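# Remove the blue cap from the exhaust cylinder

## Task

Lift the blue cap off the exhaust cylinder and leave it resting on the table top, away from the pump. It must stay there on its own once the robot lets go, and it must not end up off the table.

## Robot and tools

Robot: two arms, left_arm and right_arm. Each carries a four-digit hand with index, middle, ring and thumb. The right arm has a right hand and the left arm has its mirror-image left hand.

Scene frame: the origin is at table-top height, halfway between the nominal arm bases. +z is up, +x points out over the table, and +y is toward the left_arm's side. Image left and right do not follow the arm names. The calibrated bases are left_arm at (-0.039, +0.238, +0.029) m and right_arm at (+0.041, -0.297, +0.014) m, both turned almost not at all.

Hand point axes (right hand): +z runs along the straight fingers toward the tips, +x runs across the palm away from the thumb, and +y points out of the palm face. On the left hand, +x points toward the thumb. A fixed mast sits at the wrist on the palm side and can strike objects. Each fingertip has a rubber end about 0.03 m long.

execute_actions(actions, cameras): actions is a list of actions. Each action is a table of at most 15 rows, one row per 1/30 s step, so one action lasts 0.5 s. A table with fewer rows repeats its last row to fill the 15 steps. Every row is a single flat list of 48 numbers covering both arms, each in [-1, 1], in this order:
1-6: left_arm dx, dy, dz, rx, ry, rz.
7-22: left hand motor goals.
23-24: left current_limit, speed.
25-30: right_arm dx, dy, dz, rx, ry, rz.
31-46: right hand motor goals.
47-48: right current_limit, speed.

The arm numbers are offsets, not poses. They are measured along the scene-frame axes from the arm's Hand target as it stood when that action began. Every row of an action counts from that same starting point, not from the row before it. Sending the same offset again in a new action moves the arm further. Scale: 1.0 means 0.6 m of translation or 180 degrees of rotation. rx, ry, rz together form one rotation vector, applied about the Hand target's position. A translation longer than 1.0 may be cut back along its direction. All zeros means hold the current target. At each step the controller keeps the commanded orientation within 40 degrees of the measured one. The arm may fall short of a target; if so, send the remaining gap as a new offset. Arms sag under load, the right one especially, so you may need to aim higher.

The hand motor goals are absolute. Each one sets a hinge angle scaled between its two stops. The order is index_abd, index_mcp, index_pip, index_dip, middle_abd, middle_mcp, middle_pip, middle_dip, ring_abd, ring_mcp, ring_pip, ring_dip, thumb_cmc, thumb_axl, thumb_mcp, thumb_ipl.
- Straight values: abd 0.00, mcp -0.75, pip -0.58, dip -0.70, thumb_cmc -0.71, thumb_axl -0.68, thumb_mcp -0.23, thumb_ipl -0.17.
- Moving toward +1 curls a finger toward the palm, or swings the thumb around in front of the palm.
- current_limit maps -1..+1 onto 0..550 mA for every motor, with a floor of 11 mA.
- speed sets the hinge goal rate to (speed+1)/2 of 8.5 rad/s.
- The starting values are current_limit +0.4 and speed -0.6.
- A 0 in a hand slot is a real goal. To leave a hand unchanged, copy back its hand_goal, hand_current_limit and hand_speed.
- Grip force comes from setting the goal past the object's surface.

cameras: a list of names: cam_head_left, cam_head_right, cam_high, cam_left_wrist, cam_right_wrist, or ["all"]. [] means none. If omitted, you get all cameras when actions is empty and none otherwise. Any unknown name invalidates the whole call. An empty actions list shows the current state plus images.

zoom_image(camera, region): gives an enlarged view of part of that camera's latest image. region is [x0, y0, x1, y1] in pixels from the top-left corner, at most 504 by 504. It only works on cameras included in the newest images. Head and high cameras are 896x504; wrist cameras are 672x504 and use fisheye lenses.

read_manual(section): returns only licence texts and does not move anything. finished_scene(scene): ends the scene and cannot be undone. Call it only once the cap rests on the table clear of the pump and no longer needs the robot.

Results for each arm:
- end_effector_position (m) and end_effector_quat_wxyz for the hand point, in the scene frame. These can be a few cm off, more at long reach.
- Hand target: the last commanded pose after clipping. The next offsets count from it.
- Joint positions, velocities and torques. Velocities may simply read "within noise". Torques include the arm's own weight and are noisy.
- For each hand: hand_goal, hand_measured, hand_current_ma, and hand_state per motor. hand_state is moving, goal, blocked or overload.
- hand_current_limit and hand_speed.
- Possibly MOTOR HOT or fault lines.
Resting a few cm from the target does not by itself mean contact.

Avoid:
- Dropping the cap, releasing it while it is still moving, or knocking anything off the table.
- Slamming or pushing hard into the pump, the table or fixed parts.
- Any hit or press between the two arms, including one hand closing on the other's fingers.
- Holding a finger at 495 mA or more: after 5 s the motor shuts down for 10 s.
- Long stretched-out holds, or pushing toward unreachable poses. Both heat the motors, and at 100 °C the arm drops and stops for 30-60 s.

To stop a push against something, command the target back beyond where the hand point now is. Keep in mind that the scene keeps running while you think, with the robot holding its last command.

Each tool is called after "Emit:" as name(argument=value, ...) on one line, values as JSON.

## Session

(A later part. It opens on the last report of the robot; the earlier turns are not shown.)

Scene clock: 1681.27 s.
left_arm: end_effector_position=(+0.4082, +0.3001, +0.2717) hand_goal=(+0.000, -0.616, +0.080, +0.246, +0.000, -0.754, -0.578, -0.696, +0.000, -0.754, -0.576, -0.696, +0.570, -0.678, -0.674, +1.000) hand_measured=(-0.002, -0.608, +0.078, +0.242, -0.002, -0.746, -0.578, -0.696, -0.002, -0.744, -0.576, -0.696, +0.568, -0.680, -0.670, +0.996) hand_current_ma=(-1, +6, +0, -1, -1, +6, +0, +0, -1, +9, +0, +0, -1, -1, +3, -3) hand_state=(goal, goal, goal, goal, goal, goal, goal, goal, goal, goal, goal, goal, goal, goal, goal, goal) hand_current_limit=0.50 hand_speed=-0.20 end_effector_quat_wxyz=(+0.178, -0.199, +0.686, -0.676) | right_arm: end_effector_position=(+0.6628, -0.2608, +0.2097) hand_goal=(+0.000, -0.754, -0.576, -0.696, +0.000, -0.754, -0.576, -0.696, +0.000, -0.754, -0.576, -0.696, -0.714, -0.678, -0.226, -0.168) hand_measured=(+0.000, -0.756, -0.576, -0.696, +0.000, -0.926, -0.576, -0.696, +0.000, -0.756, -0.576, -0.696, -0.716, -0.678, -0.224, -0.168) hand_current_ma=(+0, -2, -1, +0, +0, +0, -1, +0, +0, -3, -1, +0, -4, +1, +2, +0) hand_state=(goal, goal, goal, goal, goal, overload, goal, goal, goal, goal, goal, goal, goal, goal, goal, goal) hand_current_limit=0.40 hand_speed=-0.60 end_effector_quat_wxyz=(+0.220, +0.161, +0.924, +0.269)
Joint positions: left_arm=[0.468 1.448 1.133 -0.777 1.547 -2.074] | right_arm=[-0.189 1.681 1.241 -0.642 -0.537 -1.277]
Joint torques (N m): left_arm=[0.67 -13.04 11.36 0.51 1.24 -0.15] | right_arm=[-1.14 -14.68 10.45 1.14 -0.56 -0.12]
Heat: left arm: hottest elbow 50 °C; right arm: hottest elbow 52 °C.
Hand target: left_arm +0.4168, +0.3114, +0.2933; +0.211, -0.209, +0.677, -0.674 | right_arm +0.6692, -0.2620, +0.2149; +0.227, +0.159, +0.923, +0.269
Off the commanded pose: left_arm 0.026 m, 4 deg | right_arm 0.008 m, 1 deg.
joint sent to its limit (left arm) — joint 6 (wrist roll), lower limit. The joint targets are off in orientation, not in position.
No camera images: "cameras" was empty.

Emit:
execute_actions(actions=[[[0.0,0,0.02,0,0,0,0,-0.616,0.08,0.246,0,-0.754,-0.577,-0.696,0,-0.754,-0.576,-0.696,0.571,-0.678,-0.674,1.0,0.5,-0.2,0,0,0,0,0,0,0,-0.754,-0.576,-0.696,0,-0.754,-0.576,-0.696,0,-0.754,-0.576,-0.696,-0.714,-0.678,-0.226,-0.168,0.4,-0.6]]], cameras=["cam_left_wrist"])

Emit:
zoom_image(camera="cam_left_wrist", region=[80, 60, 340, 320])

Scene clock: 1687.90 s.
left_arm: end_effector_position=(+0.4097, +0.3010, +0.2810) hand_goal=(+0.000, -0.616, +0.080, +0.246, +0.000, -0.754, -0.578, -0.696, +0.000, -0.754, -0.576, -0.696, +0.570, -0.678, -0.674, +1.000) hand_measured=(-0.002, -0.608, +0.078, +0.242, -0.002, -0.746, -0.578, -0.696, -0.002, -0.744, -0.576, -0.696, +0.568, -0.680, -0.670, +0.996) hand_current_ma=(-1, +6, +0, -1, -1, +6, +0, +0, -1, +9, +0, +0, -1, -1, +3, -3) hand_state=(goal, goal, goal, goal, goal, goal, goal, goal, goal, goal, goal, goal, goal, goal, goal, goal) hand_current_limit=0.50 hand_speed=-0.20 end_effector_quat_wxyz=(+0.176, -0.201, +0.685, -0.677) | right_arm: end_effector_position=(+0.6628, -0.2608, +0.2097) hand_goal=(+0.000, -0.754, -0.576, -0.696, +0.000, -0.754, -0.576, -0.696, +0.000, -0.754, -0.576, -0.696, -0.714, -0.678, -0.226, -0.168) hand_measured=(+0.000, -0.756, -0.576, -0.696, +0.000, -0.926, -0.576, -0.696, +0.000, -0.756, -0.576, -0.696, -0.716, -0.678, -0.224, -0.168) hand_current_ma=(+0, -2, -1, +0, +0, +0, -1, +0, +0, -3, -1, +0, -4, +1, +2, +0) hand_state=(goal, goal, goal, goal, goal, overload, goal, goal, goal, goal, goal, goal, goal, goal, goal, goal) hand_current_limit=0.40 hand_speed=-0.60 end_effector_quat_wxyz=(+0.220, +0.161, +0.924, +0.269)
Joint positions: left_arm=[0.468 1.448 1.158 -0.809 1.547 -2.074] | right_arm=[-0.189 1.681 1.241 -0.642 -0.537 -1.277]
Joint torques (N m): left_arm=[0.73 -13.68 11.34 0.4 1.21 -0.15] | right_arm=[-1.2 -13.74 10.74 1.21 -0.58 -0.05]
Heat: left arm: hottest elbow 51 °C; right arm: hottest elbow 52 °C.
Hand target: left_arm +0.4167, +0.3114, +0.3051; +0.211, -0.209, +0.677, -0.674 | right_arm +0.6692, -0.2620, +0.2149; +0.227, +0.159, +0.923, +0.269
Off the commanded pose: left_arm 0.027 m, 4 deg | right_arm 0.008 m, 1 deg.
joint sent to its limit (left arm) — joint 6 (wrist roll), lower limit. The joint targets are off in orientation, not in position.
Images, in order (width x height): cam_left_wrist 672x504.

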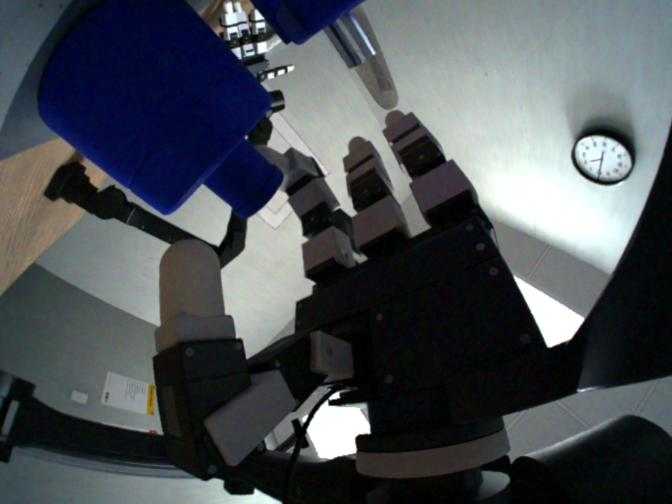

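Scaled by 1.938 from the camera's 672x504 image, which has a finer 960x720 frame.

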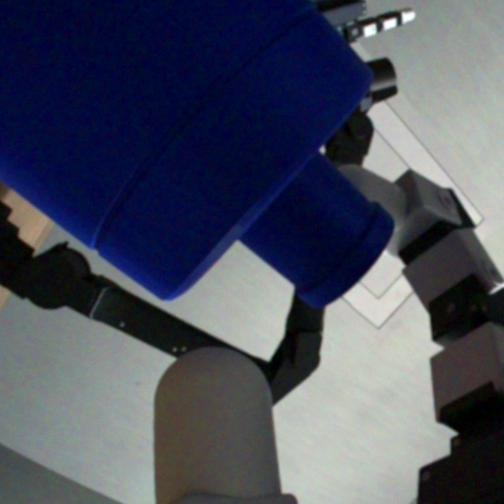

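Emit:
execute_actions(actions=[[[0.012,0.013,0.007,0,0,0,0,-0.616,0.08,0.246,0,-0.754,-0.577,-0.696,0,-0.754,-0.576,-0.696,0.571,-0.678,-0.674,1.0,0.5,-0.2,0,0,0,0,0,0,0,-0.754,-0.576,-0.696,0,-0.754,-0.576,-0.696,0,-0.754,-0.576,-0.696,-0.714,-0.678,-0.226,-0.168,0.4,-0.6]]], cameras=[])

Scene clock: 1695.97 s.
left_arm: end_effector_position=(+0.4151, +0.3083, +0.2942) hand_goal=(+0.000, -0.616, +0.080, +0.246, +0.000, -0.754, -0.578, -0.696, +0.000, -0.754, -0.576, -0.696, +0.570, -0.678, -0.674, +1.000) hand_measured=(-0.002, -0.608, +0.078, +0.242, -0.002, -0.746, -0.578, -0.696, -0.002, -0.744, -0.576, -0.696, +0.568, -0.680, -0.670, +0.996) hand_current_ma=(-1, +6, +0, -1, -1, +6, +0, +0, -1, +9, +0, +0, -1, -1, +3, -3) hand_state=(goal, goal, goal, goal, goal, goal, goal, goal, goal, goal, goal, goal, goal, goal, goal, goal) hand_current_limit=0.50 hand_speed=-0.20 end_effector_quat_wxyz=(+0.186, -0.197, +0.686, -0.675) | right_arm: end_effector_position=(+0.6628, -0.2608, +0.2097) hand_goal=(+0.000, -0.754, -0.576, -0.696, +0.000, -0.754, -0.576, -0.696, +0.000, -0.754, -0.576, -0.696, -0.714, -0.678, -0.226, -0.168) hand_measured=(+0.000, -0.756, -0.576, -0.696, +0.000, -0.926, -0.576, -0.696, +0.000, -0.756, -0.576, -0.696, -0.716, -0.678, -0.224, -0.168) hand_current_ma=(+0, -2, -1, +0, +0, +0, -1, +0, +0, -3, -1, +0, -4, +1, +2, +0) hand_state=(goal, goal, goal, goal, goal, overload, goal, goal, goal, goal, goal, goal, goal, goal, goal, goal) hand_current_limit=0.40 hand_speed=-0.60 end_effector_quat_wxyz=(+0.220, +0.161, +0.924, +0.269)
Joint positions: left_arm=[0.477 1.448 1.192 -0.821 1.549 -2.074] | right_arm=[-0.189 1.681 1.241 -0.642 -0.537 -1.277]
Joint torques (N m): left_arm=[0.56 -12.04 11.41 0.55 1.2 -0.15] | right_arm=[-1.67 -13.51 10.28 1.01 -0.56 -0.14]
Heat: left arm: hottest elbow 52 °C; right arm: hottest elbow 52 °C.
Hand target: left_arm +0.4240, +0.3192, +0.3094; +0.211, -0.209, +0.677, -0.674 | right_arm +0.6692, -0.2620, +0.2149; +0.227, +0.159, +0.923, +0.269
Off the commanded pose: left_arm 0.021 m, 3 deg | right_arm 0.008 m, 1 deg.
joint sent to its limit (left arm) — joint 6 (wrist roll), lower limit. The joint targets are off in orientation, not in position.
No camera images: "cameras" was empty.

Emit:
execute_actions(actions=[[[0,0,0,0,0,0,0,-0.411,0.007,0.13,0,-0.754,-0.577,-0.696,0,-0.754,-0.576,-0.696,0.571,-0.678,-0.337,0.751,0.4,-0.6,0,0,0,0,0,0,0,-0.754,-0.576,-0.696,0,-0.754,-0.576,-0.696,0,-0.754,-0.576,-0.696,-0.714,-0.678,-0.226,-0.168,0.4,-0.6]],[[0,0,0,0,0,0,0,-0.36,0.007,0.13,0,-0.754,-0.577,-0.696,0,-0.754,-0.576,-0.696,0.571,-0.678,-0.2,0.61,0.4,-0.6,0,0,0,0,0,0,0,-0.754,-0.576,-0.696,0,-0.754,-0.576,-0.696,0,-0.754,-0.576,-0.696,-0.714,-0.678,-0.226,-0.168,0.4,-0.6]]], cameras=["cam_left_wrist"])

Emit:
zoom_image(camera="cam_left_wrist", region=[80, 60, 340, 320])

Scene clock: 1715.93 s.
left_arm: end_effector_position=(+0.4151, +0.3083, +0.2942) hand_goal=(+0.000, -0.360, +0.006, +0.130, +0.000, -0.754, -0.578, -0.696, +0.000, -0.754, -0.576, -0.696, +0.570, -0.678, -0.200, +0.610) hand_measured=(-0.002, -0.356, +0.008, +0.132, -0.002, -0.746, -0.578, -0.696, -0.002, -0.744, -0.576, -0.696, +0.568, -0.680, -0.204, +0.610) hand_current_ma=(-1, +2, +1, +1, -1, +6, +0, +0, -1, +9, +0, +0, -1, -1, -4, +0) hand_state=(goal, goal, goal, goal, goal, goal, goal, goal, goal, goal, goal, goal, goal, goal, goal, goal) hand_current_limit=0.40 hand_speed=-0.60 end_effector_quat_wxyz=(+0.186, -0.196, +0.686, -0.675) | right_arm: end_effector_position=(+0.6628, -0.2608, +0.2097) hand_goal=(+0.000, -0.754, -0.576, -0.696, +0.000, -0.754, -0.576, -0.696, +0.000, -0.754, -0.576, -0.696, -0.714, -0.678, -0.226, -0.168) hand_measured=(+0.000, -0.756, -0.576, -0.696, +0.000, -0.926, -0.576, -0.696, +0.000, -0.756, -0.576, -0.696, -0.716, -0.678, -0.224, -0.168) hand_current_ma=(+0, -2, -1, +0, +0, +0, -1, +0, +0, -3, -1, +0, -4, +1, +2, +0) hand_state=(goal, goal, goal, goal, goal, overload, goal, goal, goal, goal, goal, goal, goal, goal, goal, goal) hand_current_limit=0.40 hand_speed=-0.60 end_effector_quat_wxyz=(+0.220, +0.161, +0.924, +0.269)
Joint positions: left_arm=[0.477 1.448 1.192 -0.821 1.55 -2.074] | right_arm=[-0.189 1.681 1.241 -0.642 -0.537 -1.277]
Joint torques (N m): left_arm=[0.62 -12.04 11.4 0.47 1.2 -0.15] | right_arm=[-0.73 -13.68 10.48 1.06 -0.61 -0.1]
Heat: left arm: hottest elbow 54 °C; right arm: hottest elbow 52 °C.
Hand target: left_arm +0.4240, +0.3192, +0.3094; +0.211, -0.209, +0.677, -0.674 | right_arm +0.6692, -0.2620, +0.2149; +0.227, +0.159, +0.923, +0.269
Off the commanded pose: left_arm 0.021 m, 3 deg | right_arm 0.008 m, 1 deg.
joint sent to its limit (left arm) — joint 6 (wrist roll), lower limit. The joint targets are off in orientation, not in position.
Images, in order (width x height): cam_left_wrist 672x504.

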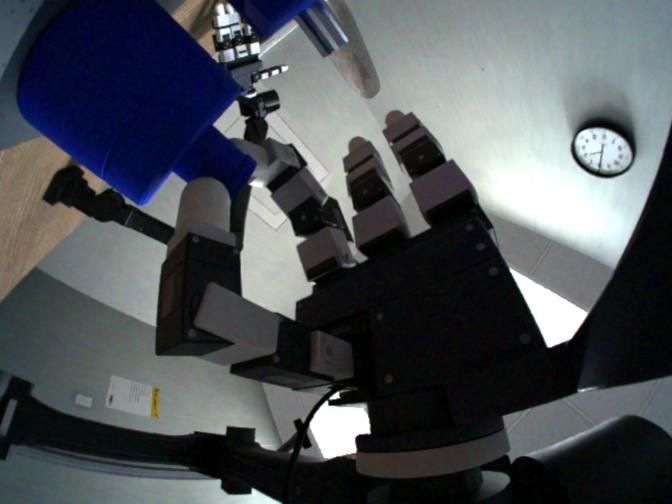

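Scaled by 1.938 from the camera's 672x504 image, which has a finer 960x720 frame.

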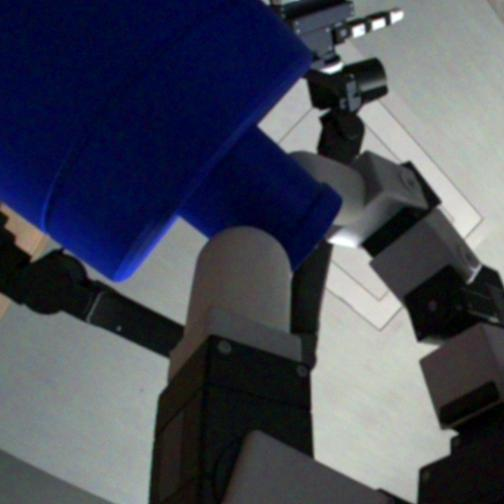

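Emit:
execute_actions(actions=[[[0,0,0,0,0,0,0,-0.31,0.02,0.15,0,-0.754,-0.577,-0.696,0,-0.754,-0.576,-0.696,0.571,-0.678,-0.12,0.6,0.4,-0.7,0,0,0,0,0,0,0,-0.754,-0.576,-0.696,0,-0.754,-0.576,-0.696,0,-0.754,-0.576,-0.696,-0.714,-0.678,-0.226,-0.168,0.4,-0.6]],[[0,0,0,0,0,0,0,-0.26,0.05,0.18,0,-0.754,-0.577,-0.696,0,-0.754,-0.576,-0.696,0.571,-0.678,-0.06,0.6,0.4,-0.7,0,0,0,0,0,0,0,-0.754,-0.576,-0.696,0,-0.754,-0.576,-0.696,0,-0.754,-0.576,-0.696,-0.714,-0.678,-0.226,-0.168,0.4,-0.6]]], cameras=["cam_left_wrist"])

Emit:
zoom_image(camera="cam_left_wrist", region=[130, 60, 310, 240])

Scene clock: 1729.87 s.
left_arm: end_effector_position=(+0.4149, +0.3080, +0.2945) hand_goal=(+0.000, -0.260, +0.050, +0.180, +0.000, -0.754, -0.578, -0.696, +0.000, -0.754, -0.576, -0.696, +0.570, -0.678, -0.060, +0.600) hand_measured=(-0.002, -0.342, +0.004, +0.148, -0.002, -0.746, -0.578, -0.696, -0.002, -0.744, -0.576, -0.696, +0.574, -0.678, -0.132, +0.594) hand_current_ma=(-1, -224, -86, -51, -1, +6, +0, +0, -1, +9, +0, +0, +3, +0, -244, -7) hand_state=(goal, blocked, blocked, blocked, goal, goal, goal, goal, goal, goal, goal, goal, goal, goal, blocked, goal) hand_current_limit=0.40 hand_speed=-0.70 end_effector_quat_wxyz=(+0.186, -0.197, +0.685, -0.676) | right_arm: end_effector_position=(+0.6628, -0.2608, +0.2097) hand_goal=(+0.000, -0.754, -0.576, -0.696, +0.000, -0.754, -0.576, -0.696, +0.000, -0.754, -0.576, -0.696, -0.714, -0.678, -0.226, -0.168) hand_measured=(+0.000, -0.756, -0.576, -0.696, +0.000, -0.926, -0.576, -0.696, +0.000, -0.756, -0.576, -0.696, -0.716, -0.678, -0.224, -0.168) hand_current_ma=(+0, -2, -1, +0, +0, +0, -1, +0, +0, -3, -1, +0, -4, +1, +2, +0) hand_state=(goal, goal, goal, goal, goal, overload, goal, goal, goal, goal, goal, goal, goal, goal, goal, goal) hand_current_limit=0.40 hand_speed=-0.60 end_effector_quat_wxyz=(+0.220, +0.161, +0.924, +0.269)
Joint positions: left_arm=[0.477 1.448 1.192 -0.821 1.552 -2.076] | right_arm=[-0.189 1.681 1.241 -0.642 -0.537 -1.277]
Joint torques (N m): left_arm=[0.5 -12.04 11.43 0.46 1.14 -0.13] | right_arm=[-0.5 -14.04 10.65 1.35 -0.6 -0.09]
Heat: left arm: hottest elbow 55 °C; right arm: hottest elbow 52 °C.
Hand target: left_arm +0.4240, +0.3192, +0.3095; +0.211, -0.209, +0.677, -0.674 | right_arm +0.6692, -0.2620, +0.2149; +0.227, +0.159, +0.923, +0.269
Off the commanded pose: left_arm 0.021 m, 3 deg | right_arm 0.008 m, 1 deg.
joint sent to its limit (left arm) — joint 6 (wrist roll), lower limit. The joint targets are off in orientation, not in position.
Images, in order (width x height): cam_left_wrist 672x504.

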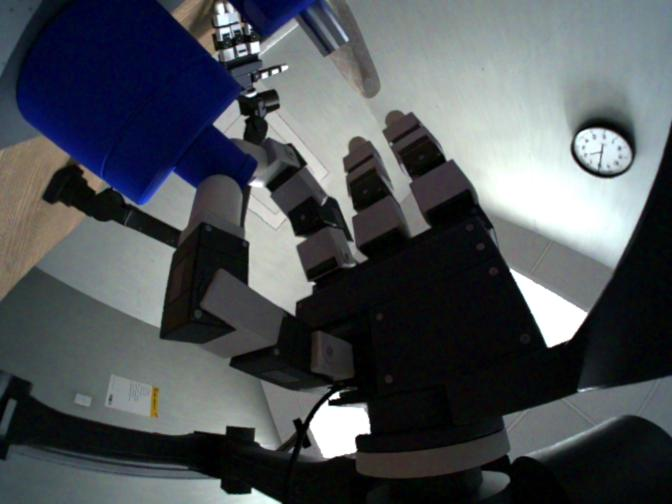

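Scaled by 2.800 from the camera's 672x504 image, which has a finer 960x720 frame.

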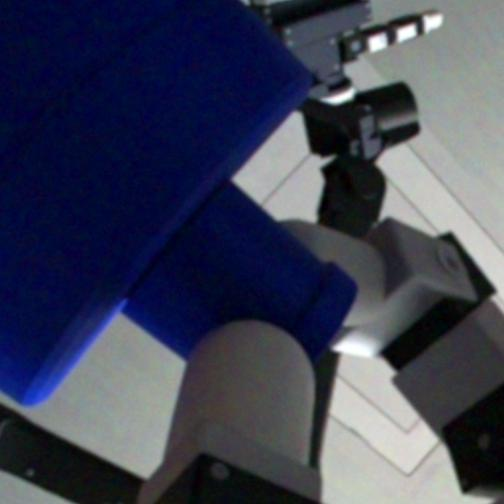

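Emit:
execute_actions(actions=[[[0,0,0,0,0,0,0,-0.2,0.2,0.35,0,-0.754,-0.577,-0.696,0,-0.754,-0.576,-0.696,0.571,-0.678,0.05,0.75,0.6,-0.7,0,0,0,0,0,0,0,-0.754,-0.576,-0.696,0,-0.754,-0.576,-0.696,0,-0.754,-0.576,-0.696,-0.714,-0.678,-0.226,-0.168,0.4,-0.6]],[[0,0,0,0,0,0,0,-0.15,0.3,0.45,0,-0.754,-0.577,-0.696,0,-0.754,-0.576,-0.696,0.571,-0.678,0.12,0.85,0.76,-0.7,0,0,0,0,0,0,0,-0.754,-0.576,-0.696,0,-0.754,-0.576,-0.696,0,-0.754,-0.576,-0.696,-0.714,-0.678,-0.226,-0.168,0.4,-0.6]]], cameras=["cam_left_wrist"])

Emit:
zoom_image(camera="cam_left_wrist", region=[130, 60, 310, 240])

Scene clock: 1744.07 s.
left_arm: end_effector_position=(+0.4159, +0.3060, +0.2907) hand_goal=(+0.000, -0.150, +0.300, +0.450, +0.000, -0.754, -0.578, -0.696, +0.000, -0.754, -0.576, -0.696, +0.570, -0.678, +0.120, +0.850) hand_measured=(+0.000, -0.350, +0.004, +0.304, -0.002, -0.746, -0.578, -0.696, -0.002, -0.744, -0.576, -0.696, +0.574, -0.676, +0.112, +0.846) hand_current_ma=(+0, -484, -484, -478, -1, +6, +0, +0, -1, +9, +0, +0, +2, +1, -8, -3) hand_state=(goal, blocked, blocked, blocked, goal, goal, goal, goal, goal, goal, goal, goal, goal, goal, goal, goal) hand_current_limit=0.76 hand_speed=-0.70 end_effector_quat_wxyz=(+0.181, -0.199, +0.688, -0.674) | right_arm: end_effector_position=(+0.6628, -0.2608, +0.2097) hand_goal=(+0.000, -0.754, -0.576, -0.696, +0.000, -0.754, -0.576, -0.696, +0.000, -0.754, -0.576, -0.696, -0.714, -0.678, -0.226, -0.168) hand_measured=(+0.000, -0.756, -0.576, -0.696, +0.000, -0.926, -0.576, -0.696, +0.000, -0.756, -0.576, -0.696, -0.716, -0.678, -0.224, -0.168) hand_current_ma=(+0, -2, -1, +0, +0, +0, -1, +0, +0, -3, -1, +0, -4, +1, +2, +0) hand_state=(goal, goal, goal, goal, goal, overload, goal, goal, goal, goal, goal, goal, goal, goal, goal, goal) hand_current_limit=0.40 hand_speed=-0.60 end_effector_quat_wxyz=(+0.220, +0.161, +0.924, +0.269)
Joint positions: left_arm=[0.47 1.454 1.192 -0.825 1.541 -2.074] | right_arm=[-0.189 1.681 1.241 -0.642 -0.537 -1.277]
Joint torques (N m): left_arm=[1.03 -12.63 11.34 0.65 1.56 -0.15] | right_arm=[-1.2 -14.27 10.52 1.2 -0.58 -0.07]
Heat: left arm: hottest elbow 56 °C; right arm: hottest elbow 52 °C.
Hand target: left_arm +0.4239, +0.3191, +0.3095; +0.211, -0.209, +0.677, -0.674 | right_arm +0.6692, -0.2620, +0.2149; +0.227, +0.159, +0.923, +0.269
Off the commanded pose: left_arm 0.024 m, 4 deg | right_arm 0.008 m, 1 deg.
joint sent to its limit (left arm) — joint 6 (wrist roll), lower limit. The joint targets are off in orientation, not in position.
Images, in order (width x height): cam_left_wrist 672x504.

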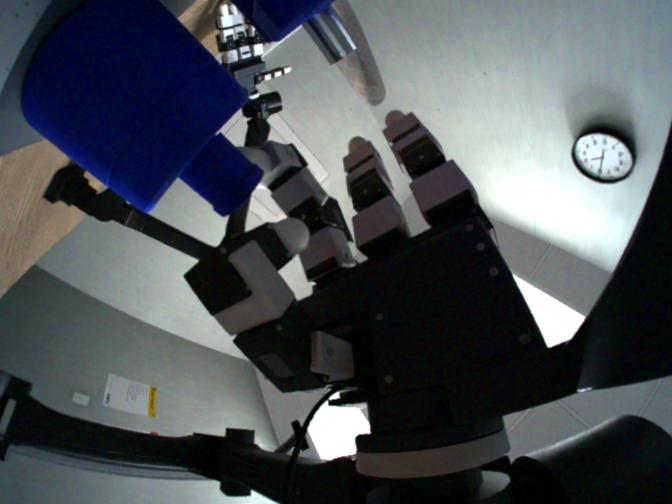

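Scaled by 2.800 from the camera's 672x504 image, which has a finer 960x720 frame.

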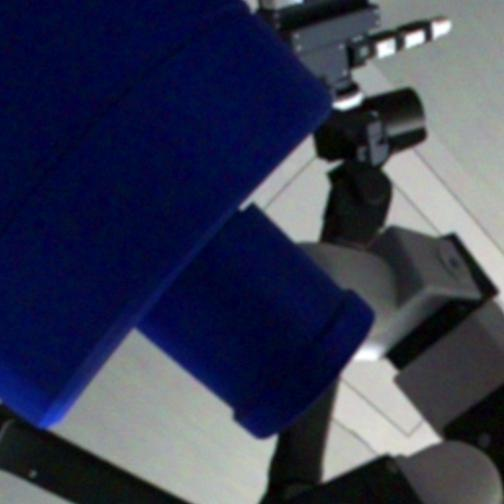

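Emit:
execute_actions(actions=[[[0,0,0,0,0,0,0,-0.38,0.007,0.13,0,-0.754,-0.577,-0.696,0,-0.754,-0.576,-0.696,0.571,-0.678,-0.45,0.9,0.4,-0.6,0,0,0,0,0,0,0,-0.754,-0.576,-0.696,0,-0.754,-0.576,-0.696,0,-0.754,-0.576,-0.696,-0.714,-0.678,-0.226,-0.168,0.4,-0.6]],[[0,0,0,0,0,0,0,-0.38,0.007,0.13,0,-0.754,-0.577,-0.696,0,-0.754,-0.576,-0.696,0.571,-0.678,-0.337,0.72,0.4,-0.6,0,0,0,0,0,0,0,-0.754,-0.576,-0.696,0,-0.754,-0.576,-0.696,0,-0.754,-0.576,-0.696,-0.714,-0.678,-0.226,-0.168,0.4,-0.6]],[[0,0,0,0,0,0,0,-0.34,0.007,0.15,0,-0.754,-0.577,-0.696,0,-0.754,-0.576,-0.696,0.571,-0.678,-0.18,0.6,0.4,-0.6,0,0,0,0,0,0,0,-0.754,-0.576,-0.696,0,-0.754,-0.576,-0.696,0,-0.754,-0.576,-0.696,-0.714,-0.678,-0.226,-0.168,0.4,-0.6]]], cameras=["cam_left_wrist"])

Emit:
zoom_image(camera="cam_left_wrist", region=[130, 60, 310, 240])

Scene clock: 1758.20 s.
left_arm: end_effector_position=(+0.4154, +0.3083, +0.2926) hand_goal=(+0.000, -0.340, +0.006, +0.150, +0.000, -0.754, -0.578, -0.696, +0.000, -0.754, -0.576, -0.696, +0.570, -0.678, -0.180, +0.600) hand_measured=(+0.000, -0.346, +0.002, +0.142, -0.002, -0.746, -0.578, -0.696, -0.002, -0.744, -0.576, -0.696, +0.574, -0.676, -0.184, +0.600) hand_current_ma=(+0, -4, -2, -5, -1, +6, +0, +0, -1, +9, +0, +0, +2, +1, -4, +0) hand_state=(goal, goal, goal, goal, goal, goal, goal, goal, goal, goal, goal, goal, goal, goal, goal, goal) hand_current_limit=0.40 hand_speed=-0.60 end_effector_quat_wxyz=(+0.183, -0.199, +0.685, -0.676) | right_arm: end_effector_position=(+0.6628, -0.2608, +0.2097) hand_goal=(+0.000, -0.754, -0.576, -0.696, +0.000, -0.754, -0.576, -0.696, +0.000, -0.754, -0.576, -0.696, -0.714, -0.678, -0.226, -0.168) hand_measured=(+0.000, -0.756, -0.576, -0.696, +0.000, -0.926, -0.576, -0.696, +0.000, -0.756, -0.576, -0.696, -0.716, -0.678, -0.224, -0.168) hand_current_ma=(+0, -2, -1, +0, +0, +0, -1, +0, +0, -3, -1, +0, -4, +1, +2, +0) hand_state=(goal, goal, goal, goal, goal, overload, goal, goal, goal, goal, goal, goal, goal, goal, goal, goal) hand_current_limit=0.40 hand_speed=-0.60 end_effector_quat_wxyz=(+0.220, +0.161, +0.924, +0.269)
Joint positions: left_arm=[0.476 1.454 1.194 -0.825 1.55 -2.074] | right_arm=[-0.189 1.681 1.241 -0.642 -0.537 -1.277]
Joint torques (N m): left_arm=[0.56 -12.45 11.3 0.62 1.2 -0.15] | right_arm=[-1.26 -14.56 10.61 1.31 -0.55 -0.12]
Heat: left arm: hottest elbow 56 °C; right arm: hottest elbow 52 °C.
Hand target: left_arm +0.4239, +0.3191, +0.3095; +0.211, -0.209, +0.677, -0.674 | right_arm +0.6692, -0.2620, +0.2149; +0.227, +0.159, +0.923, +0.269
Off the commanded pose: left_arm 0.022 m, 3 deg | right_arm 0.008 m, 1 deg.
joint sent to its limit (left arm) — joint 6 (wrist roll), lower limit. The joint targets are off in orientation, not in position.
Images, in order (width x height): cam_left_wrist 672x504.

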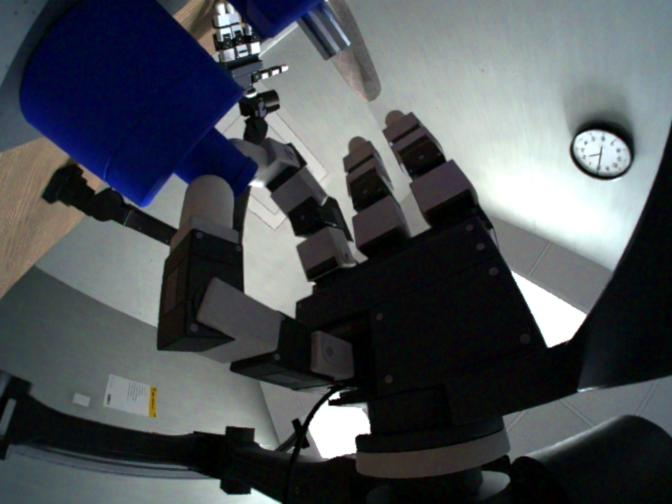

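Scaled by 2.800 from the camera's 672x504 image, which has a finer 960x720 frame.

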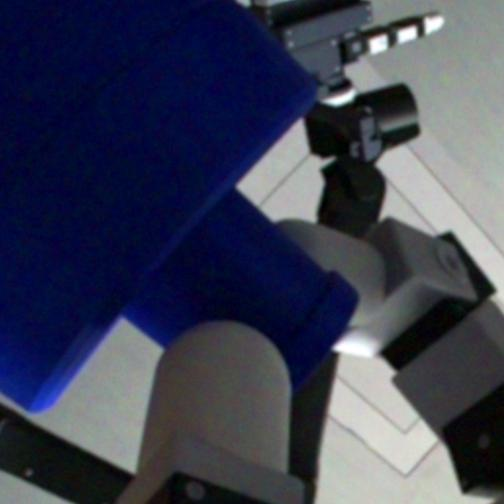

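Emit:
execute_actions(actions=[[[0,0,0,0,0,0,0,-0.30,0.01,0.15,0,-0.754,-0.577,-0.696,0,-0.754,-0.576,-0.696,0.571,-0.678,-0.1,0.55,0.5,-0.6,0,0,0,0,0,0,0,-0.754,-0.576,-0.696,0,-0.754,-0.576,-0.696,0,-0.754,-0.576,-0.696,-0.714,-0.678,-0.226,-0.168,0.4,-0.6]],[[0,0,0,0,0,0,0,-0.2,0.03,0.17,0,-0.754,-0.577,-0.696,0,-0.754,-0.576,-0.696,0.571,-0.678,0.02,0.55,0.76,-0.6,0,0,0,0,0,0,0,-0.754,-0.576,-0.696,0,-0.754,-0.576,-0.696,0,-0.754,-0.576,-0.696,-0.714,-0.678,-0.226,-0.168,0.4,-0.6]]], cameras=["cam_left_wrist"])

Emit:
zoom_image(camera="cam_left_wrist", region=[130, 60, 310, 240])

Scene clock: 1776.30 s.
left_arm: end_effector_position=(+0.4150, +0.3085, +0.2930) hand_goal=(+0.000, -0.200, +0.030, +0.170, +0.000, -0.754, -0.578, -0.696, +0.000, -0.754, -0.576, -0.696, +0.570, -0.678, +0.020, +0.550) hand_measured=(-0.004, -0.326, -0.018, +0.144, -0.002, -0.746, -0.578, -0.696, -0.002, -0.744, -0.576, -0.696, +0.578, -0.676, -0.098, +0.538) hand_current_ma=(-1, -423, -91, -35, -1, +6, +0, +0, -1, +9, +0, +0, +7, +1, -484, -17) hand_state=(goal, blocked, blocked, blocked, goal, goal, goal, goal, goal, goal, goal, goal, goal, goal, blocked, goal) hand_current_limit=0.76 hand_speed=-0.60 end_effector_quat_wxyz=(+0.182, -0.200, +0.684, -0.677) | right_arm: end_effector_position=(+0.6628, -0.2608, +0.2097) hand_goal=(+0.000, -0.754, -0.576, -0.696, +0.000, -0.754, -0.576, -0.696, +0.000, -0.754, -0.576, -0.696, -0.714, -0.678, -0.226, -0.168) hand_measured=(+0.000, -0.756, -0.576, -0.696, +0.000, -0.926, -0.576, -0.696, +0.000, -0.756, -0.576, -0.696, -0.716, -0.678, -0.224, -0.168) hand_current_ma=(+0, -2, -1, +0, +0, +0, -1, +0, +0, -3, -1, +0, -4, +1, +2, +0) hand_state=(goal, goal, goal, goal, goal, overload, goal, goal, goal, goal, goal, goal, goal, goal, goal, goal) hand_current_limit=0.40 hand_speed=-0.60 end_effector_quat_wxyz=(+0.220, +0.161, +0.924, +0.269)
Joint positions: left_arm=[0.478 1.454 1.194 -0.825 1.552 -2.078] | right_arm=[-0.189 1.681 1.241 -0.642 -0.537 -1.277]
Joint torques (N m): left_arm=[0.5 -12.51 11.32 0.61 1.14 -0.11] | right_arm=[-0.21 -13.98 10.58 1.31 -0.6 -0.11]
Heat: left arm: hottest elbow 55 °C; right arm: hottest elbow 52 °C.
Hand target: left_arm +0.4239, +0.3192, +0.3095; +0.211, -0.209, +0.677, -0.674 | right_arm +0.6692, -0.2620, +0.2149; +0.227, +0.159, +0.923, +0.269
Off the commanded pose: left_arm 0.022 m, 4 deg | right_arm 0.008 m, 1 deg.
joint sent to its limit (left arm) — joint 6 (wrist roll), lower limit. The joint targets are off in orientation, not in position.
Images, in order (width x height): cam_left_wrist 672x504.

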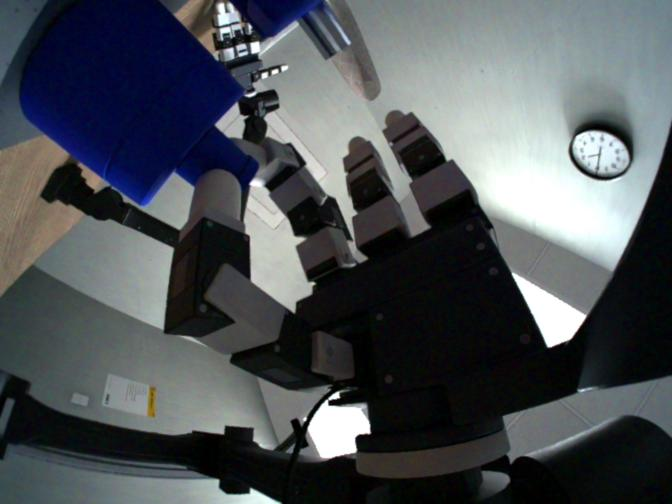

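Scaled by 2.800 from the camera's 672x504 image, which has a finer 960x720 frame.

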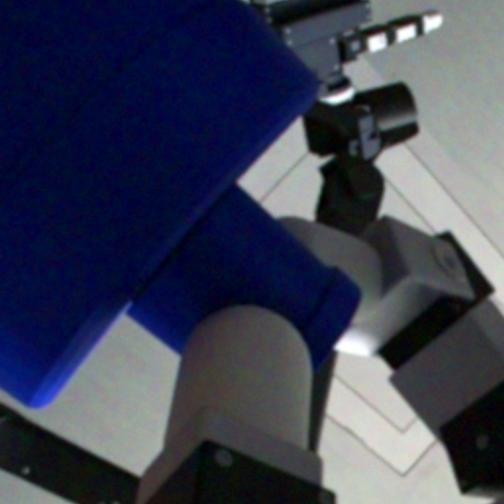

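Emit:
execute_actions(actions=[[[0,0,0.035,0,0,0,0,-0.2,0.03,0.17,0,-0.754,-0.577,-0.696,0,-0.754,-0.576,-0.696,0.571,-0.678,0.02,0.55,0.76,-0.6,0,0,0,0,0,0,0,-0.754,-0.576,-0.696,0,-0.754,-0.576,-0.696,0,-0.754,-0.576,-0.696,-0.714,-0.678,-0.226,-0.168,0.4,-0.6]]], cameras=["cam_left_wrist"])

Emit:
zoom_image(camera="cam_left_wrist", region=[30, 0, 310, 240])

Scene clock: 1791.20 s.
left_arm: end_effector_position=(+0.4134, +0.3085, +0.2956) hand_goal=(+0.000, -0.200, +0.030, +0.170, +0.000, -0.754, -0.578, -0.696, +0.000, -0.754, -0.576, -0.696, +0.570, -0.678, +0.020, +0.550) hand_measured=(-0.002, -0.318, -0.030, +0.138, -0.002, -0.746, -0.578, -0.696, -0.002, -0.744, -0.576, -0.696, +0.590, -0.668, -0.094, +0.526) hand_current_ma=(+0, -383, -124, -50, -1, +6, +0, +0, -1, +9, +0, +0, +25, +10, -484, -50) hand_state=(goal, blocked, blocked, blocked, goal, goal, goal, goal, goal, goal, goal, goal, goal, goal, blocked, blocked) hand_current_limit=0.76 hand_speed=-0.60 end_effector_quat_wxyz=(+0.176, -0.210, +0.686, -0.674) | right_arm: end_effector_position=(+0.6628, -0.2608, +0.2097) hand_goal=(+0.000, -0.754, -0.576, -0.696, +0.000, -0.754, -0.576, -0.696, +0.000, -0.754, -0.576, -0.696, -0.714, -0.678, -0.226, -0.168) hand_measured=(+0.000, -0.756, -0.576, -0.696, +0.000, -0.926, -0.576, -0.696, +0.000, -0.756, -0.576, -0.696, -0.716, -0.678, -0.224, -0.168) hand_current_ma=(+0, -2, -1, +0, +0, +0, -1, +0, +0, -3, -1, +0, -4, +1, +2, +0) hand_state=(goal, goal, goal, goal, goal, overload, goal, goal, goal, goal, goal, goal, goal, goal, goal, goal) hand_current_limit=0.40 hand_speed=-0.60 end_effector_quat_wxyz=(+0.220, +0.161, +0.924, +0.269)
Joint positions: left_arm=[0.478 1.454 1.207 -0.867 1.539 -2.071] | right_arm=[-0.189 1.681 1.241 -0.642 -0.537 -1.277]
Joint torques (N m): left_arm=[0.56 -13.68 13.14 0.16 1.71 -0.2] | right_arm=[-0.44 -14.27 10.63 1.32 -0.6 -0.09]
Heat: left arm: hottest elbow 55 °C; right arm: hottest elbow 52 °C.
Hand target: left_arm +0.4240, +0.3192, +0.3306; +0.211, -0.209, +0.677, -0.674 | right_arm +0.6692, -0.2620, +0.2149; +0.227, +0.159, +0.923, +0.269
Off the commanded pose: left_arm 0.038 m, 4 deg | right_arm 0.008 m, 1 deg.
joint sent to its limit (left arm) — joint 6 (wrist roll), lower limit. The joint targets are off in orientation, not in position.
Images, in order (width x height): cam_left_wrist 672x504.

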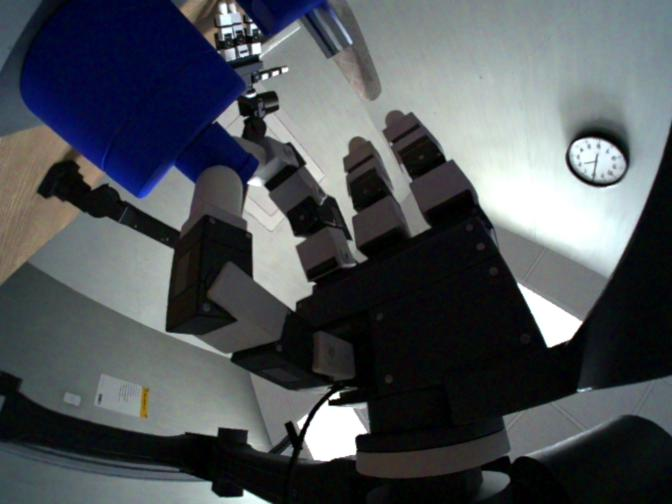

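Scaled by 1.800 from the camera's 672x504 image, which has a finer 960x720 frame.

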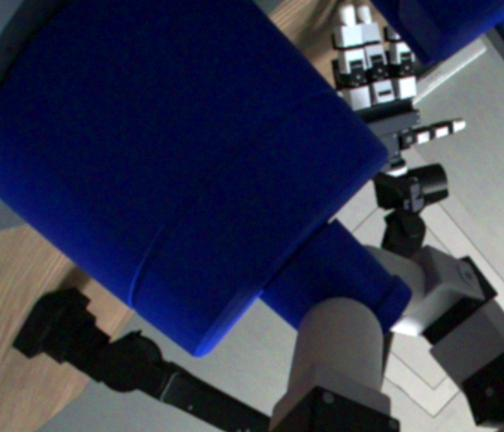

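Emit:
execute_actions(actions=[[[0,0,0.035,0,0,0,0,-0.2,0.03,0.17,0,-0.754,-0.577,-0.696,0,-0.754,-0.576,-0.696,0.571,-0.678,0.02,0.58,0.76,-0.6,0,0,0,0,0,0,0,-0.754,-0.576,-0.696,0,-0.754,-0.576,-0.696,0,-0.754,-0.576,-0.696,-0.714,-0.678,-0.226,-0.168,0.4,-0.6]]], cameras=["cam_left_wrist"])

Emit:
zoom_image(camera="cam_left_wrist", region=[30, 0, 310, 240])

Scene clock: 1799.37 s.
left_arm: end_effector_position=(+0.4179, +0.3104, +0.3305) hand_goal=(+0.000, -0.200, +0.030, +0.170, +0.000, -0.754, -0.578, -0.696, +0.000, -0.754, -0.576, -0.696, +0.570, -0.678, +0.020, +0.580) hand_measured=(-0.002, -0.196, +0.028, +0.166, -0.002, -0.746, -0.578, -0.696, -0.002, -0.744, -0.576, -0.696, +0.574, -0.676, +0.014, +0.576) hand_current_ma=(-1, +2, -1, -2, -1, +6, +0, +0, -1, +9, +0, +0, +2, +1, -7, -3) hand_state=(goal, goal, goal, goal, goal, goal, goal, goal, goal, goal, goal, goal, goal, goal, goal, goal) hand_current_limit=0.76 hand_speed=-0.60 end_effector_quat_wxyz=(+0.183, -0.200, +0.684, -0.677) | right_arm: end_effector_position=(+0.6628, -0.2608, +0.2097) hand_goal=(+0.000, -0.754, -0.576, -0.696, +0.000, -0.754, -0.576, -0.696, +0.000, -0.754, -0.576, -0.696, -0.714, -0.678, -0.226, -0.168) hand_measured=(+0.000, -0.756, -0.576, -0.696, +0.000, -0.926, -0.576, -0.696, +0.000, -0.756, -0.576, -0.696, -0.716, -0.678, -0.224, -0.168) hand_current_ma=(+0, -2, -1, +0, +0, +0, -1, +0, +0, -3, -1, +0, -4, +1, +2, +0) hand_state=(goal, goal, goal, goal, goal, overload, goal, goal, goal, goal, goal, goal, goal, goal, goal, goal) hand_current_limit=0.40 hand_speed=-0.60 end_effector_quat_wxyz=(+0.220, +0.161, +0.924, +0.269)
Joint positions: left_arm=[0.478 1.442 1.282 -0.928 1.554 -2.074] | right_arm=[-0.189 1.681 1.241 -0.642 -0.537 -1.277]
Joint torques (N m): left_arm=[0.5 -13.68 11.19 0.39 1.12 -0.15] | right_arm=[-0.91 -15.15 10.61 1.14 -0.53 -0.18]
Heat: left arm: hottest elbow 59 °C; right arm: hottest elbow 52 °C.
Hand target: left_arm +0.4240, +0.3192, +0.3515; +0.211, -0.209, +0.677, -0.674 | right_arm +0.6692, -0.2620, +0.2149; +0.227, +0.159, +0.923, +0.269
Off the commanded pose: left_arm 0.024 m, 3 deg | right_arm 0.008 m, 1 deg.
joint sent to its limit (left arm) — joint 6 (wrist roll), lower limit. The joint targets are off in orientation, not in position.
Images, in order (width x height): cam_left_wrist 672x504.

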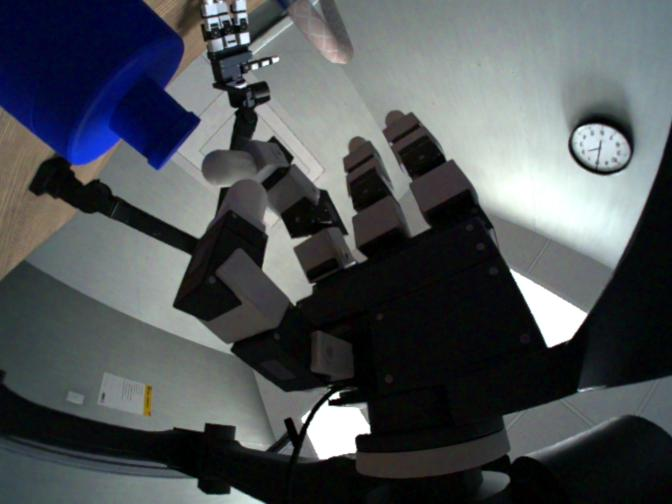

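Scaled by 1.800 from the camera's 672x504 image, which has a finer 960x720 frame.

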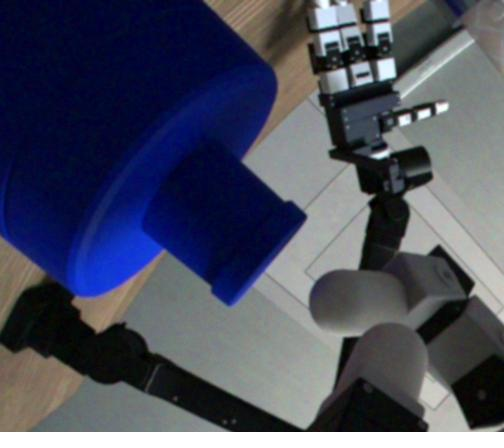

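Emit:
execute_actions(actions=[[[0,0,0.08,0,0,0,0,-0.301,0.445,-0.116,0,-0.754,-0.577,-0.696,0,-0.754,-0.576,-0.696,0.571,-0.678,-0.674,1.0,0.5,-0.4,0,0,0,0,0,0,0,-0.754,-0.576,-0.696,0,-0.754,-0.576,-0.696,0,-0.754,-0.576,-0.696,-0.714,-0.678,-0.226,-0.168,0.4,-0.6]],[[0.03,-0.03,0.04,0.093,-0.135,0,0,-0.301,0.445,-0.116,0,-0.754,-0.577,-0.696,0,-0.754,-0.576,-0.696,0.571,-0.678,-0.674,1.0,0.5,-0.4,0,0,0,0,0,0,0,-0.754,-0.576,-0.696,0,-0.754,-0.576,-0.696,0,-0.754,-0.576,-0.696,-0.714,-0.678,-0.226,-0.168,0.4,-0.6]],[[0.03,-0.02,0,0.093,-0.135,0,0,-0.301,0.445,-0.116,0,-0.754,-0.577,-0.696,0,-0.754,-0.576,-0.696,0.571,-0.678,-0.674,1.0,0.5,-0.4,0,0,0,0,0,0,0,-0.754,-0.576,-0.696,0,-0.754,-0.576,-0.696,0,-0.754,-0.576,-0.696,-0.714,-0.678,-0.226,-0.168,0.4,-0.6]],[[0.0,0.0,0,0.095,-0.137,0,0,-0.301,0.445,-0.116,0,-0.754,-0.577,-0.696,0,-0.754,-0.576,-0.696,0.571,-0.678,-0.674,1.0,0.5,-0.4,0,0,0,0,0,0,0,-0.754,-0.576,-0.696,0,-0.754,-0.576,-0.696,0,-0.754,-0.576,-0.696,-0.714,-0.678,-0.226,-0.168,0.4,-0.6]]], cameras=["cam_left_wrist","cam_high"])

Scene clock: 1844.33 s.
left_arm: end_effector_position=(+0.4581, +0.2947, +0.4278) hand_goal=(+0.000, -0.302, +0.444, -0.116, +0.000, -0.754, -0.578, -0.696, +0.000, -0.754, -0.576, -0.696, +0.570, -0.678, -0.674, +1.000) hand_measured=(-0.002, -0.300, +0.440, -0.114, -0.002, -0.750, -0.578, -0.696, -0.002, -0.750, -0.576, -0.696, +0.564, -0.676, -0.672, +0.998) hand_current_ma=(-1, +2, -2, +1, -1, +2, +0, +0, -1, +3, +0, +0, -3, +1, +2, -1) hand_state=(goal, goal, goal, goal, goal, goal, goal, goal, goal, goal, goal, goal, goal, goal, goal, goal) hand_current_limit=0.50 hand_speed=-0.40 end_effector_quat_wxyz=(+0.618, +0.324, +0.637, -0.328) | right_arm: end_effector_position=(+0.6628, -0.2608, +0.2097) hand_goal=(+0.000, -0.754, -0.576, -0.696, +0.000, -0.754, -0.576, -0.696, +0.000, -0.754, -0.576, -0.696, -0.714, -0.678, -0.226, -0.168) hand_measured=(+0.000, -0.756, -0.576, -0.696, +0.000, -0.926, -0.576, -0.696, +0.000, -0.756, -0.576, -0.696, -0.716, -0.678, -0.224, -0.168) hand_current_ma=(+0, -2, -1, +0, +0, +0, -1, +0, +0, -3, -1, +0, -4, +1, +2, +0) hand_state=(goal, goal, goal, goal, goal, overload, goal, goal, goal, goal, goal, goal, goal, goal, goal, goal) hand_current_limit=0.40 hand_speed=-0.60 end_effector_quat_wxyz=(+0.220, +0.161, +0.924, +0.269)
Joint positions: left_arm=[0.367 1.1 0.93 0.058 1.385 -1.479] | right_arm=[-0.189 1.681 1.241 -0.642 -0.537 -1.277]
Joint torques (N m): left_arm=[-1.67 -8.23 8.12 2.59 0.08 0.14] | right_arm=[-1.26 -14.1 10.44 1.11 -0.66 -0.11]
Heat: left arm: hottest elbow 59 °C; right arm: hottest elbow 52 °C.
Hand target: left_arm +0.4600, +0.2892, +0.4235; +0.623, +0.324, +0.629, -0.332 | right_arm +0.6692, -0.2620, +0.2149; +0.227, +0.159, +0.923, +0.269
Off the commanded pose: left_arm 0.007 m, 1 deg | right_arm 0.008 m, 1 deg.
Images, in order (width x height): cam_high 896x504, cam_left_wrist 672x504.

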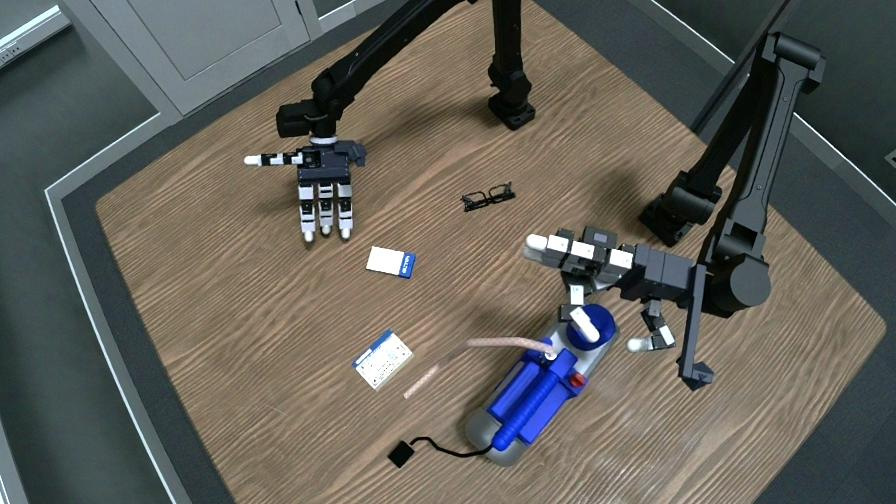

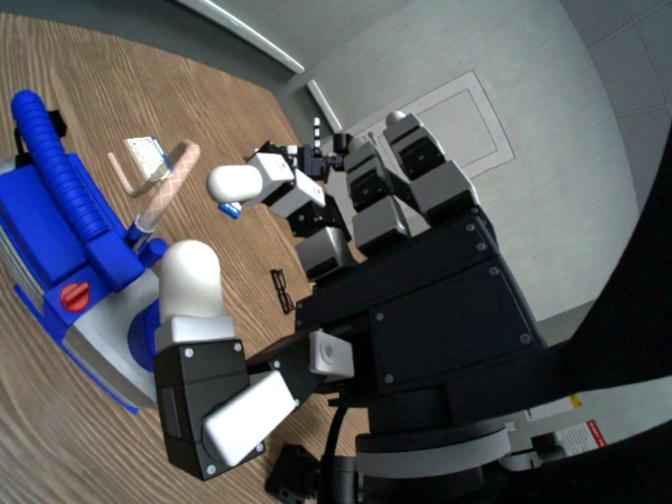

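Emit:
execute_actions(actions=[[[-0.003,-0.016,-0.14,0,0,0,0,-0.301,0.445,-0.116,0,-0.754,-0.577,-0.696,0,-0.754,-0.576,-0.696,0.571,-0.678,-0.674,1.0,0.5,-0.4,0,0,0,0,0,0,0,-0.754,-0.576,-0.696,0,-0.754,-0.576,-0.696,0,-0.754,-0.576,-0.696,-0.714,-0.678,-0.226,-0.168,0.4,-0.6]]], cameras=["cam_left_wrist"])

Emit:
zoom_image(camera="cam_left_wrist", region=[140, 180, 380, 420])

Scene clock: 1854.83 s.
left_arm: end_effector_position=(+0.4559, +0.2845, +0.3529) hand_goal=(+0.000, -0.302, +0.444, -0.116, +0.000, -0.754, -0.578, -0.696, +0.000, -0.754, -0.576, -0.696, +0.570, -0.678, -0.674, +1.000) hand_measured=(-0.002, -0.300, +0.442, -0.114, -0.002, -0.752, -0.578, -0.696, -0.002, -0.750, -0.576, -0.696, +0.564, -0.676, -0.672, +0.998) hand_current_ma=(-1, +1, -1, +1, -1, +1, +0, +0, -1, +2, +0, +0, -5, +1, +2, -1) hand_state=(goal, goal, goal, goal, goal, goal, goal, goal, goal, goal, goal, goal, goal, goal, goal, goal) hand_current_limit=0.50 hand_speed=-0.40 end_effector_quat_wxyz=(+0.626, +0.333, +0.629, -0.319) | right_arm: end_effector_position=(+0.6628, -0.2608, +0.2097) hand_goal=(+0.000, -0.754, -0.576, -0.696, +0.000, -0.754, -0.576, -0.696, +0.000, -0.754, -0.576, -0.696, -0.714, -0.678, -0.226, -0.168) hand_measured=(+0.000, -0.756, -0.576, -0.696, +0.000, -0.926, -0.576, -0.696, +0.000, -0.756, -0.576, -0.696, -0.716, -0.678, -0.224, -0.168) hand_current_ma=(+0, -2, -1, +0, +0, +0, -1, +0, +0, -3, -1, +0, -4, +1, +2, +0) hand_state=(goal, goal, goal, goal, goal, overload, goal, goal, goal, goal, goal, goal, goal, goal, goal, goal) hand_current_limit=0.40 hand_speed=-0.60 end_effector_quat_wxyz=(+0.220, +0.161, +0.924, +0.269)
Joint positions: left_arm=[0.343 1.151 0.74 0.353 1.362 -1.498] | right_arm=[-0.189 1.681 1.241 -0.642 -0.537 -1.277]
Joint torques (N m): left_arm=[-1.61 -7.12 7.32 2.56 0.02 0.06] | right_arm=[-0.38 -14.68 10.66 1.22 -0.58 -0.07]
Heat: left arm: hottest elbow 57 °C; right arm: hottest elbow 52 °C.
Hand target: left_arm +0.4582, +0.2796, +0.3395; +0.624, +0.324, +0.629, -0.332 | right_arm +0.6692, -0.2620, +0.2149; +0.227, +0.159, +0.923, +0.269
Off the commanded pose: left_arm 0.015 m, 2 deg | right_arm 0.008 m, 1 deg.
Images, in order (width x height): cam_left_wrist 672x504.

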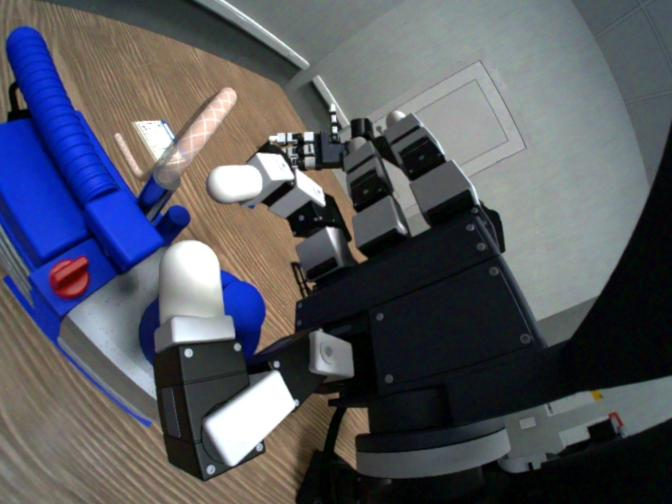

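Scaled by 2.100 from the camera's 672x504 image, which has a finer 960x720 frame.

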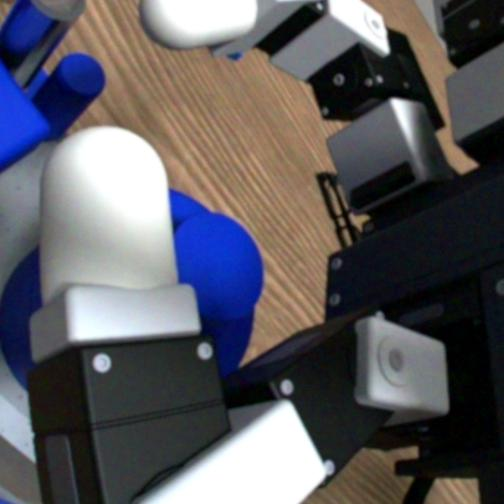

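Emit:
execute_actions(actions=[[[0,0,-0.06,0,0,0,0,-0.301,0.445,-0.116,0,-0.754,-0.577,-0.696,0,-0.754,-0.576,-0.696,0.571,-0.678,-0.674,1.0,0.5,-0.4,0,0,0,0,0,0,0,-0.754,-0.576,-0.696,0,-0.754,-0.576,-0.696,0,-0.754,-0.576,-0.696,-0.714,-0.678,-0.226,-0.168,0.4,-0.6]]], cameras=["cam_left_wrist"])

Emit:
zoom_image(camera="cam_left_wrist", region=[140, 180, 380, 420])

Scene clock: 1866.20 s.
left_arm: end_effector_position=(+0.4560, +0.2847, +0.3150) hand_goal=(+0.000, -0.302, +0.444, -0.116, +0.000, -0.754, -0.578, -0.696, +0.000, -0.754, -0.576, -0.696, +0.570, -0.678, -0.674, +1.000) hand_measured=(-0.002, -0.300, +0.442, -0.114, -0.002, -0.752, -0.578, -0.696, -0.002, -0.752, -0.576, -0.696, +0.564, -0.676, -0.672, +0.998) hand_current_ma=(-1, +1, -1, +1, -1, +1, +0, +0, -1, +1, +0, +0, -5, +1, +2, -1) hand_state=(goal, goal, goal, goal, goal, goal, goal, goal, goal, goal, goal, goal, goal, goal, goal, goal) hand_current_limit=0.50 hand_speed=-0.40 end_effector_quat_wxyz=(+0.629, +0.330, +0.627, -0.320) | right_arm: end_effector_position=(+0.6628, -0.2608, +0.2097) hand_goal=(+0.000, -0.754, -0.576, -0.696, +0.000, -0.754, -0.576, -0.696, +0.000, -0.754, -0.576, -0.696, -0.714, -0.678, -0.226, -0.168) hand_measured=(+0.000, -0.756, -0.576, -0.696, +0.000, -0.926, -0.576, -0.696, +0.000, -0.756, -0.576, -0.696, -0.716, -0.678, -0.224, -0.168) hand_current_ma=(+0, -2, -1, +0, +0, +0, -1, +0, +0, -3, -1, +0, -4, +1, +2, +0) hand_state=(goal, goal, goal, goal, goal, overload, goal, goal, goal, goal, goal, goal, goal, goal, goal, goal) hand_current_limit=0.40 hand_speed=-0.60 end_effector_quat_wxyz=(+0.220, +0.161, +0.924, +0.269)
Joint positions: left_arm=[0.343 1.215 0.665 0.53 1.36 -1.538] | right_arm=[-0.189 1.681 1.241 -0.642 -0.537 -1.277]
Joint torques (N m): left_arm=[-1.61 -7.18 7.08 2.52 -0.02 0.03] | right_arm=[-0.67 -13.98 10.59 1.26 -0.51 -0.06]
Heat: left arm: hottest elbow 55 °C; right arm: hottest elbow 52 °C.
Hand target: left_arm +0.4582, +0.2796, +0.3034; +0.623, +0.324, +0.630, -0.332 | right_arm +0.6692, -0.2620, +0.2149; +0.227, +0.159, +0.923, +0.269
Off the commanded pose: left_arm 0.013 m, 2 deg | right_arm 0.008 m, 1 deg.
Images, in order (width x height): cam_left_wrist 672x504.

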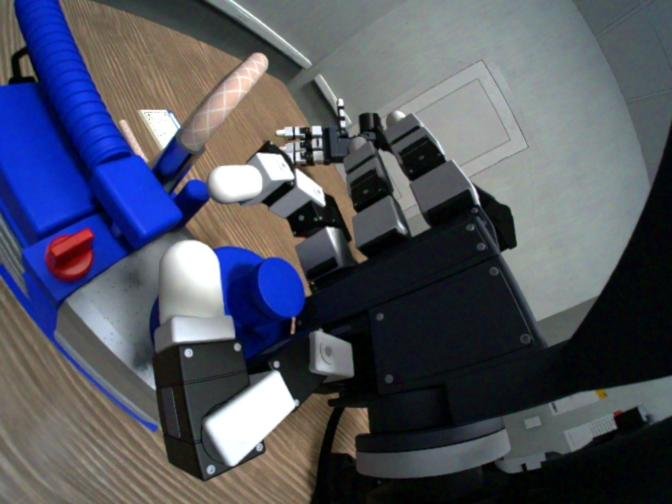

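Scaled by 2.100 from the camera's 672x504 image, which has a finer 960x720 frame.

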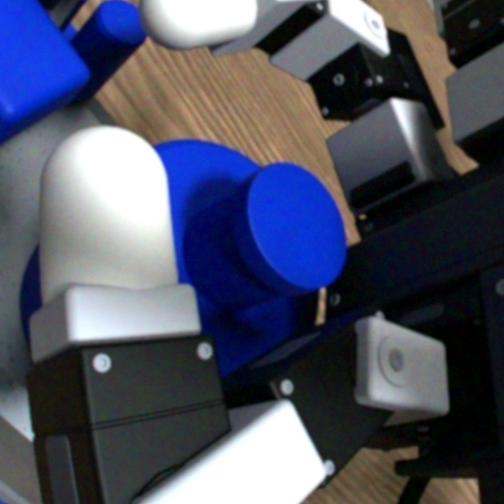

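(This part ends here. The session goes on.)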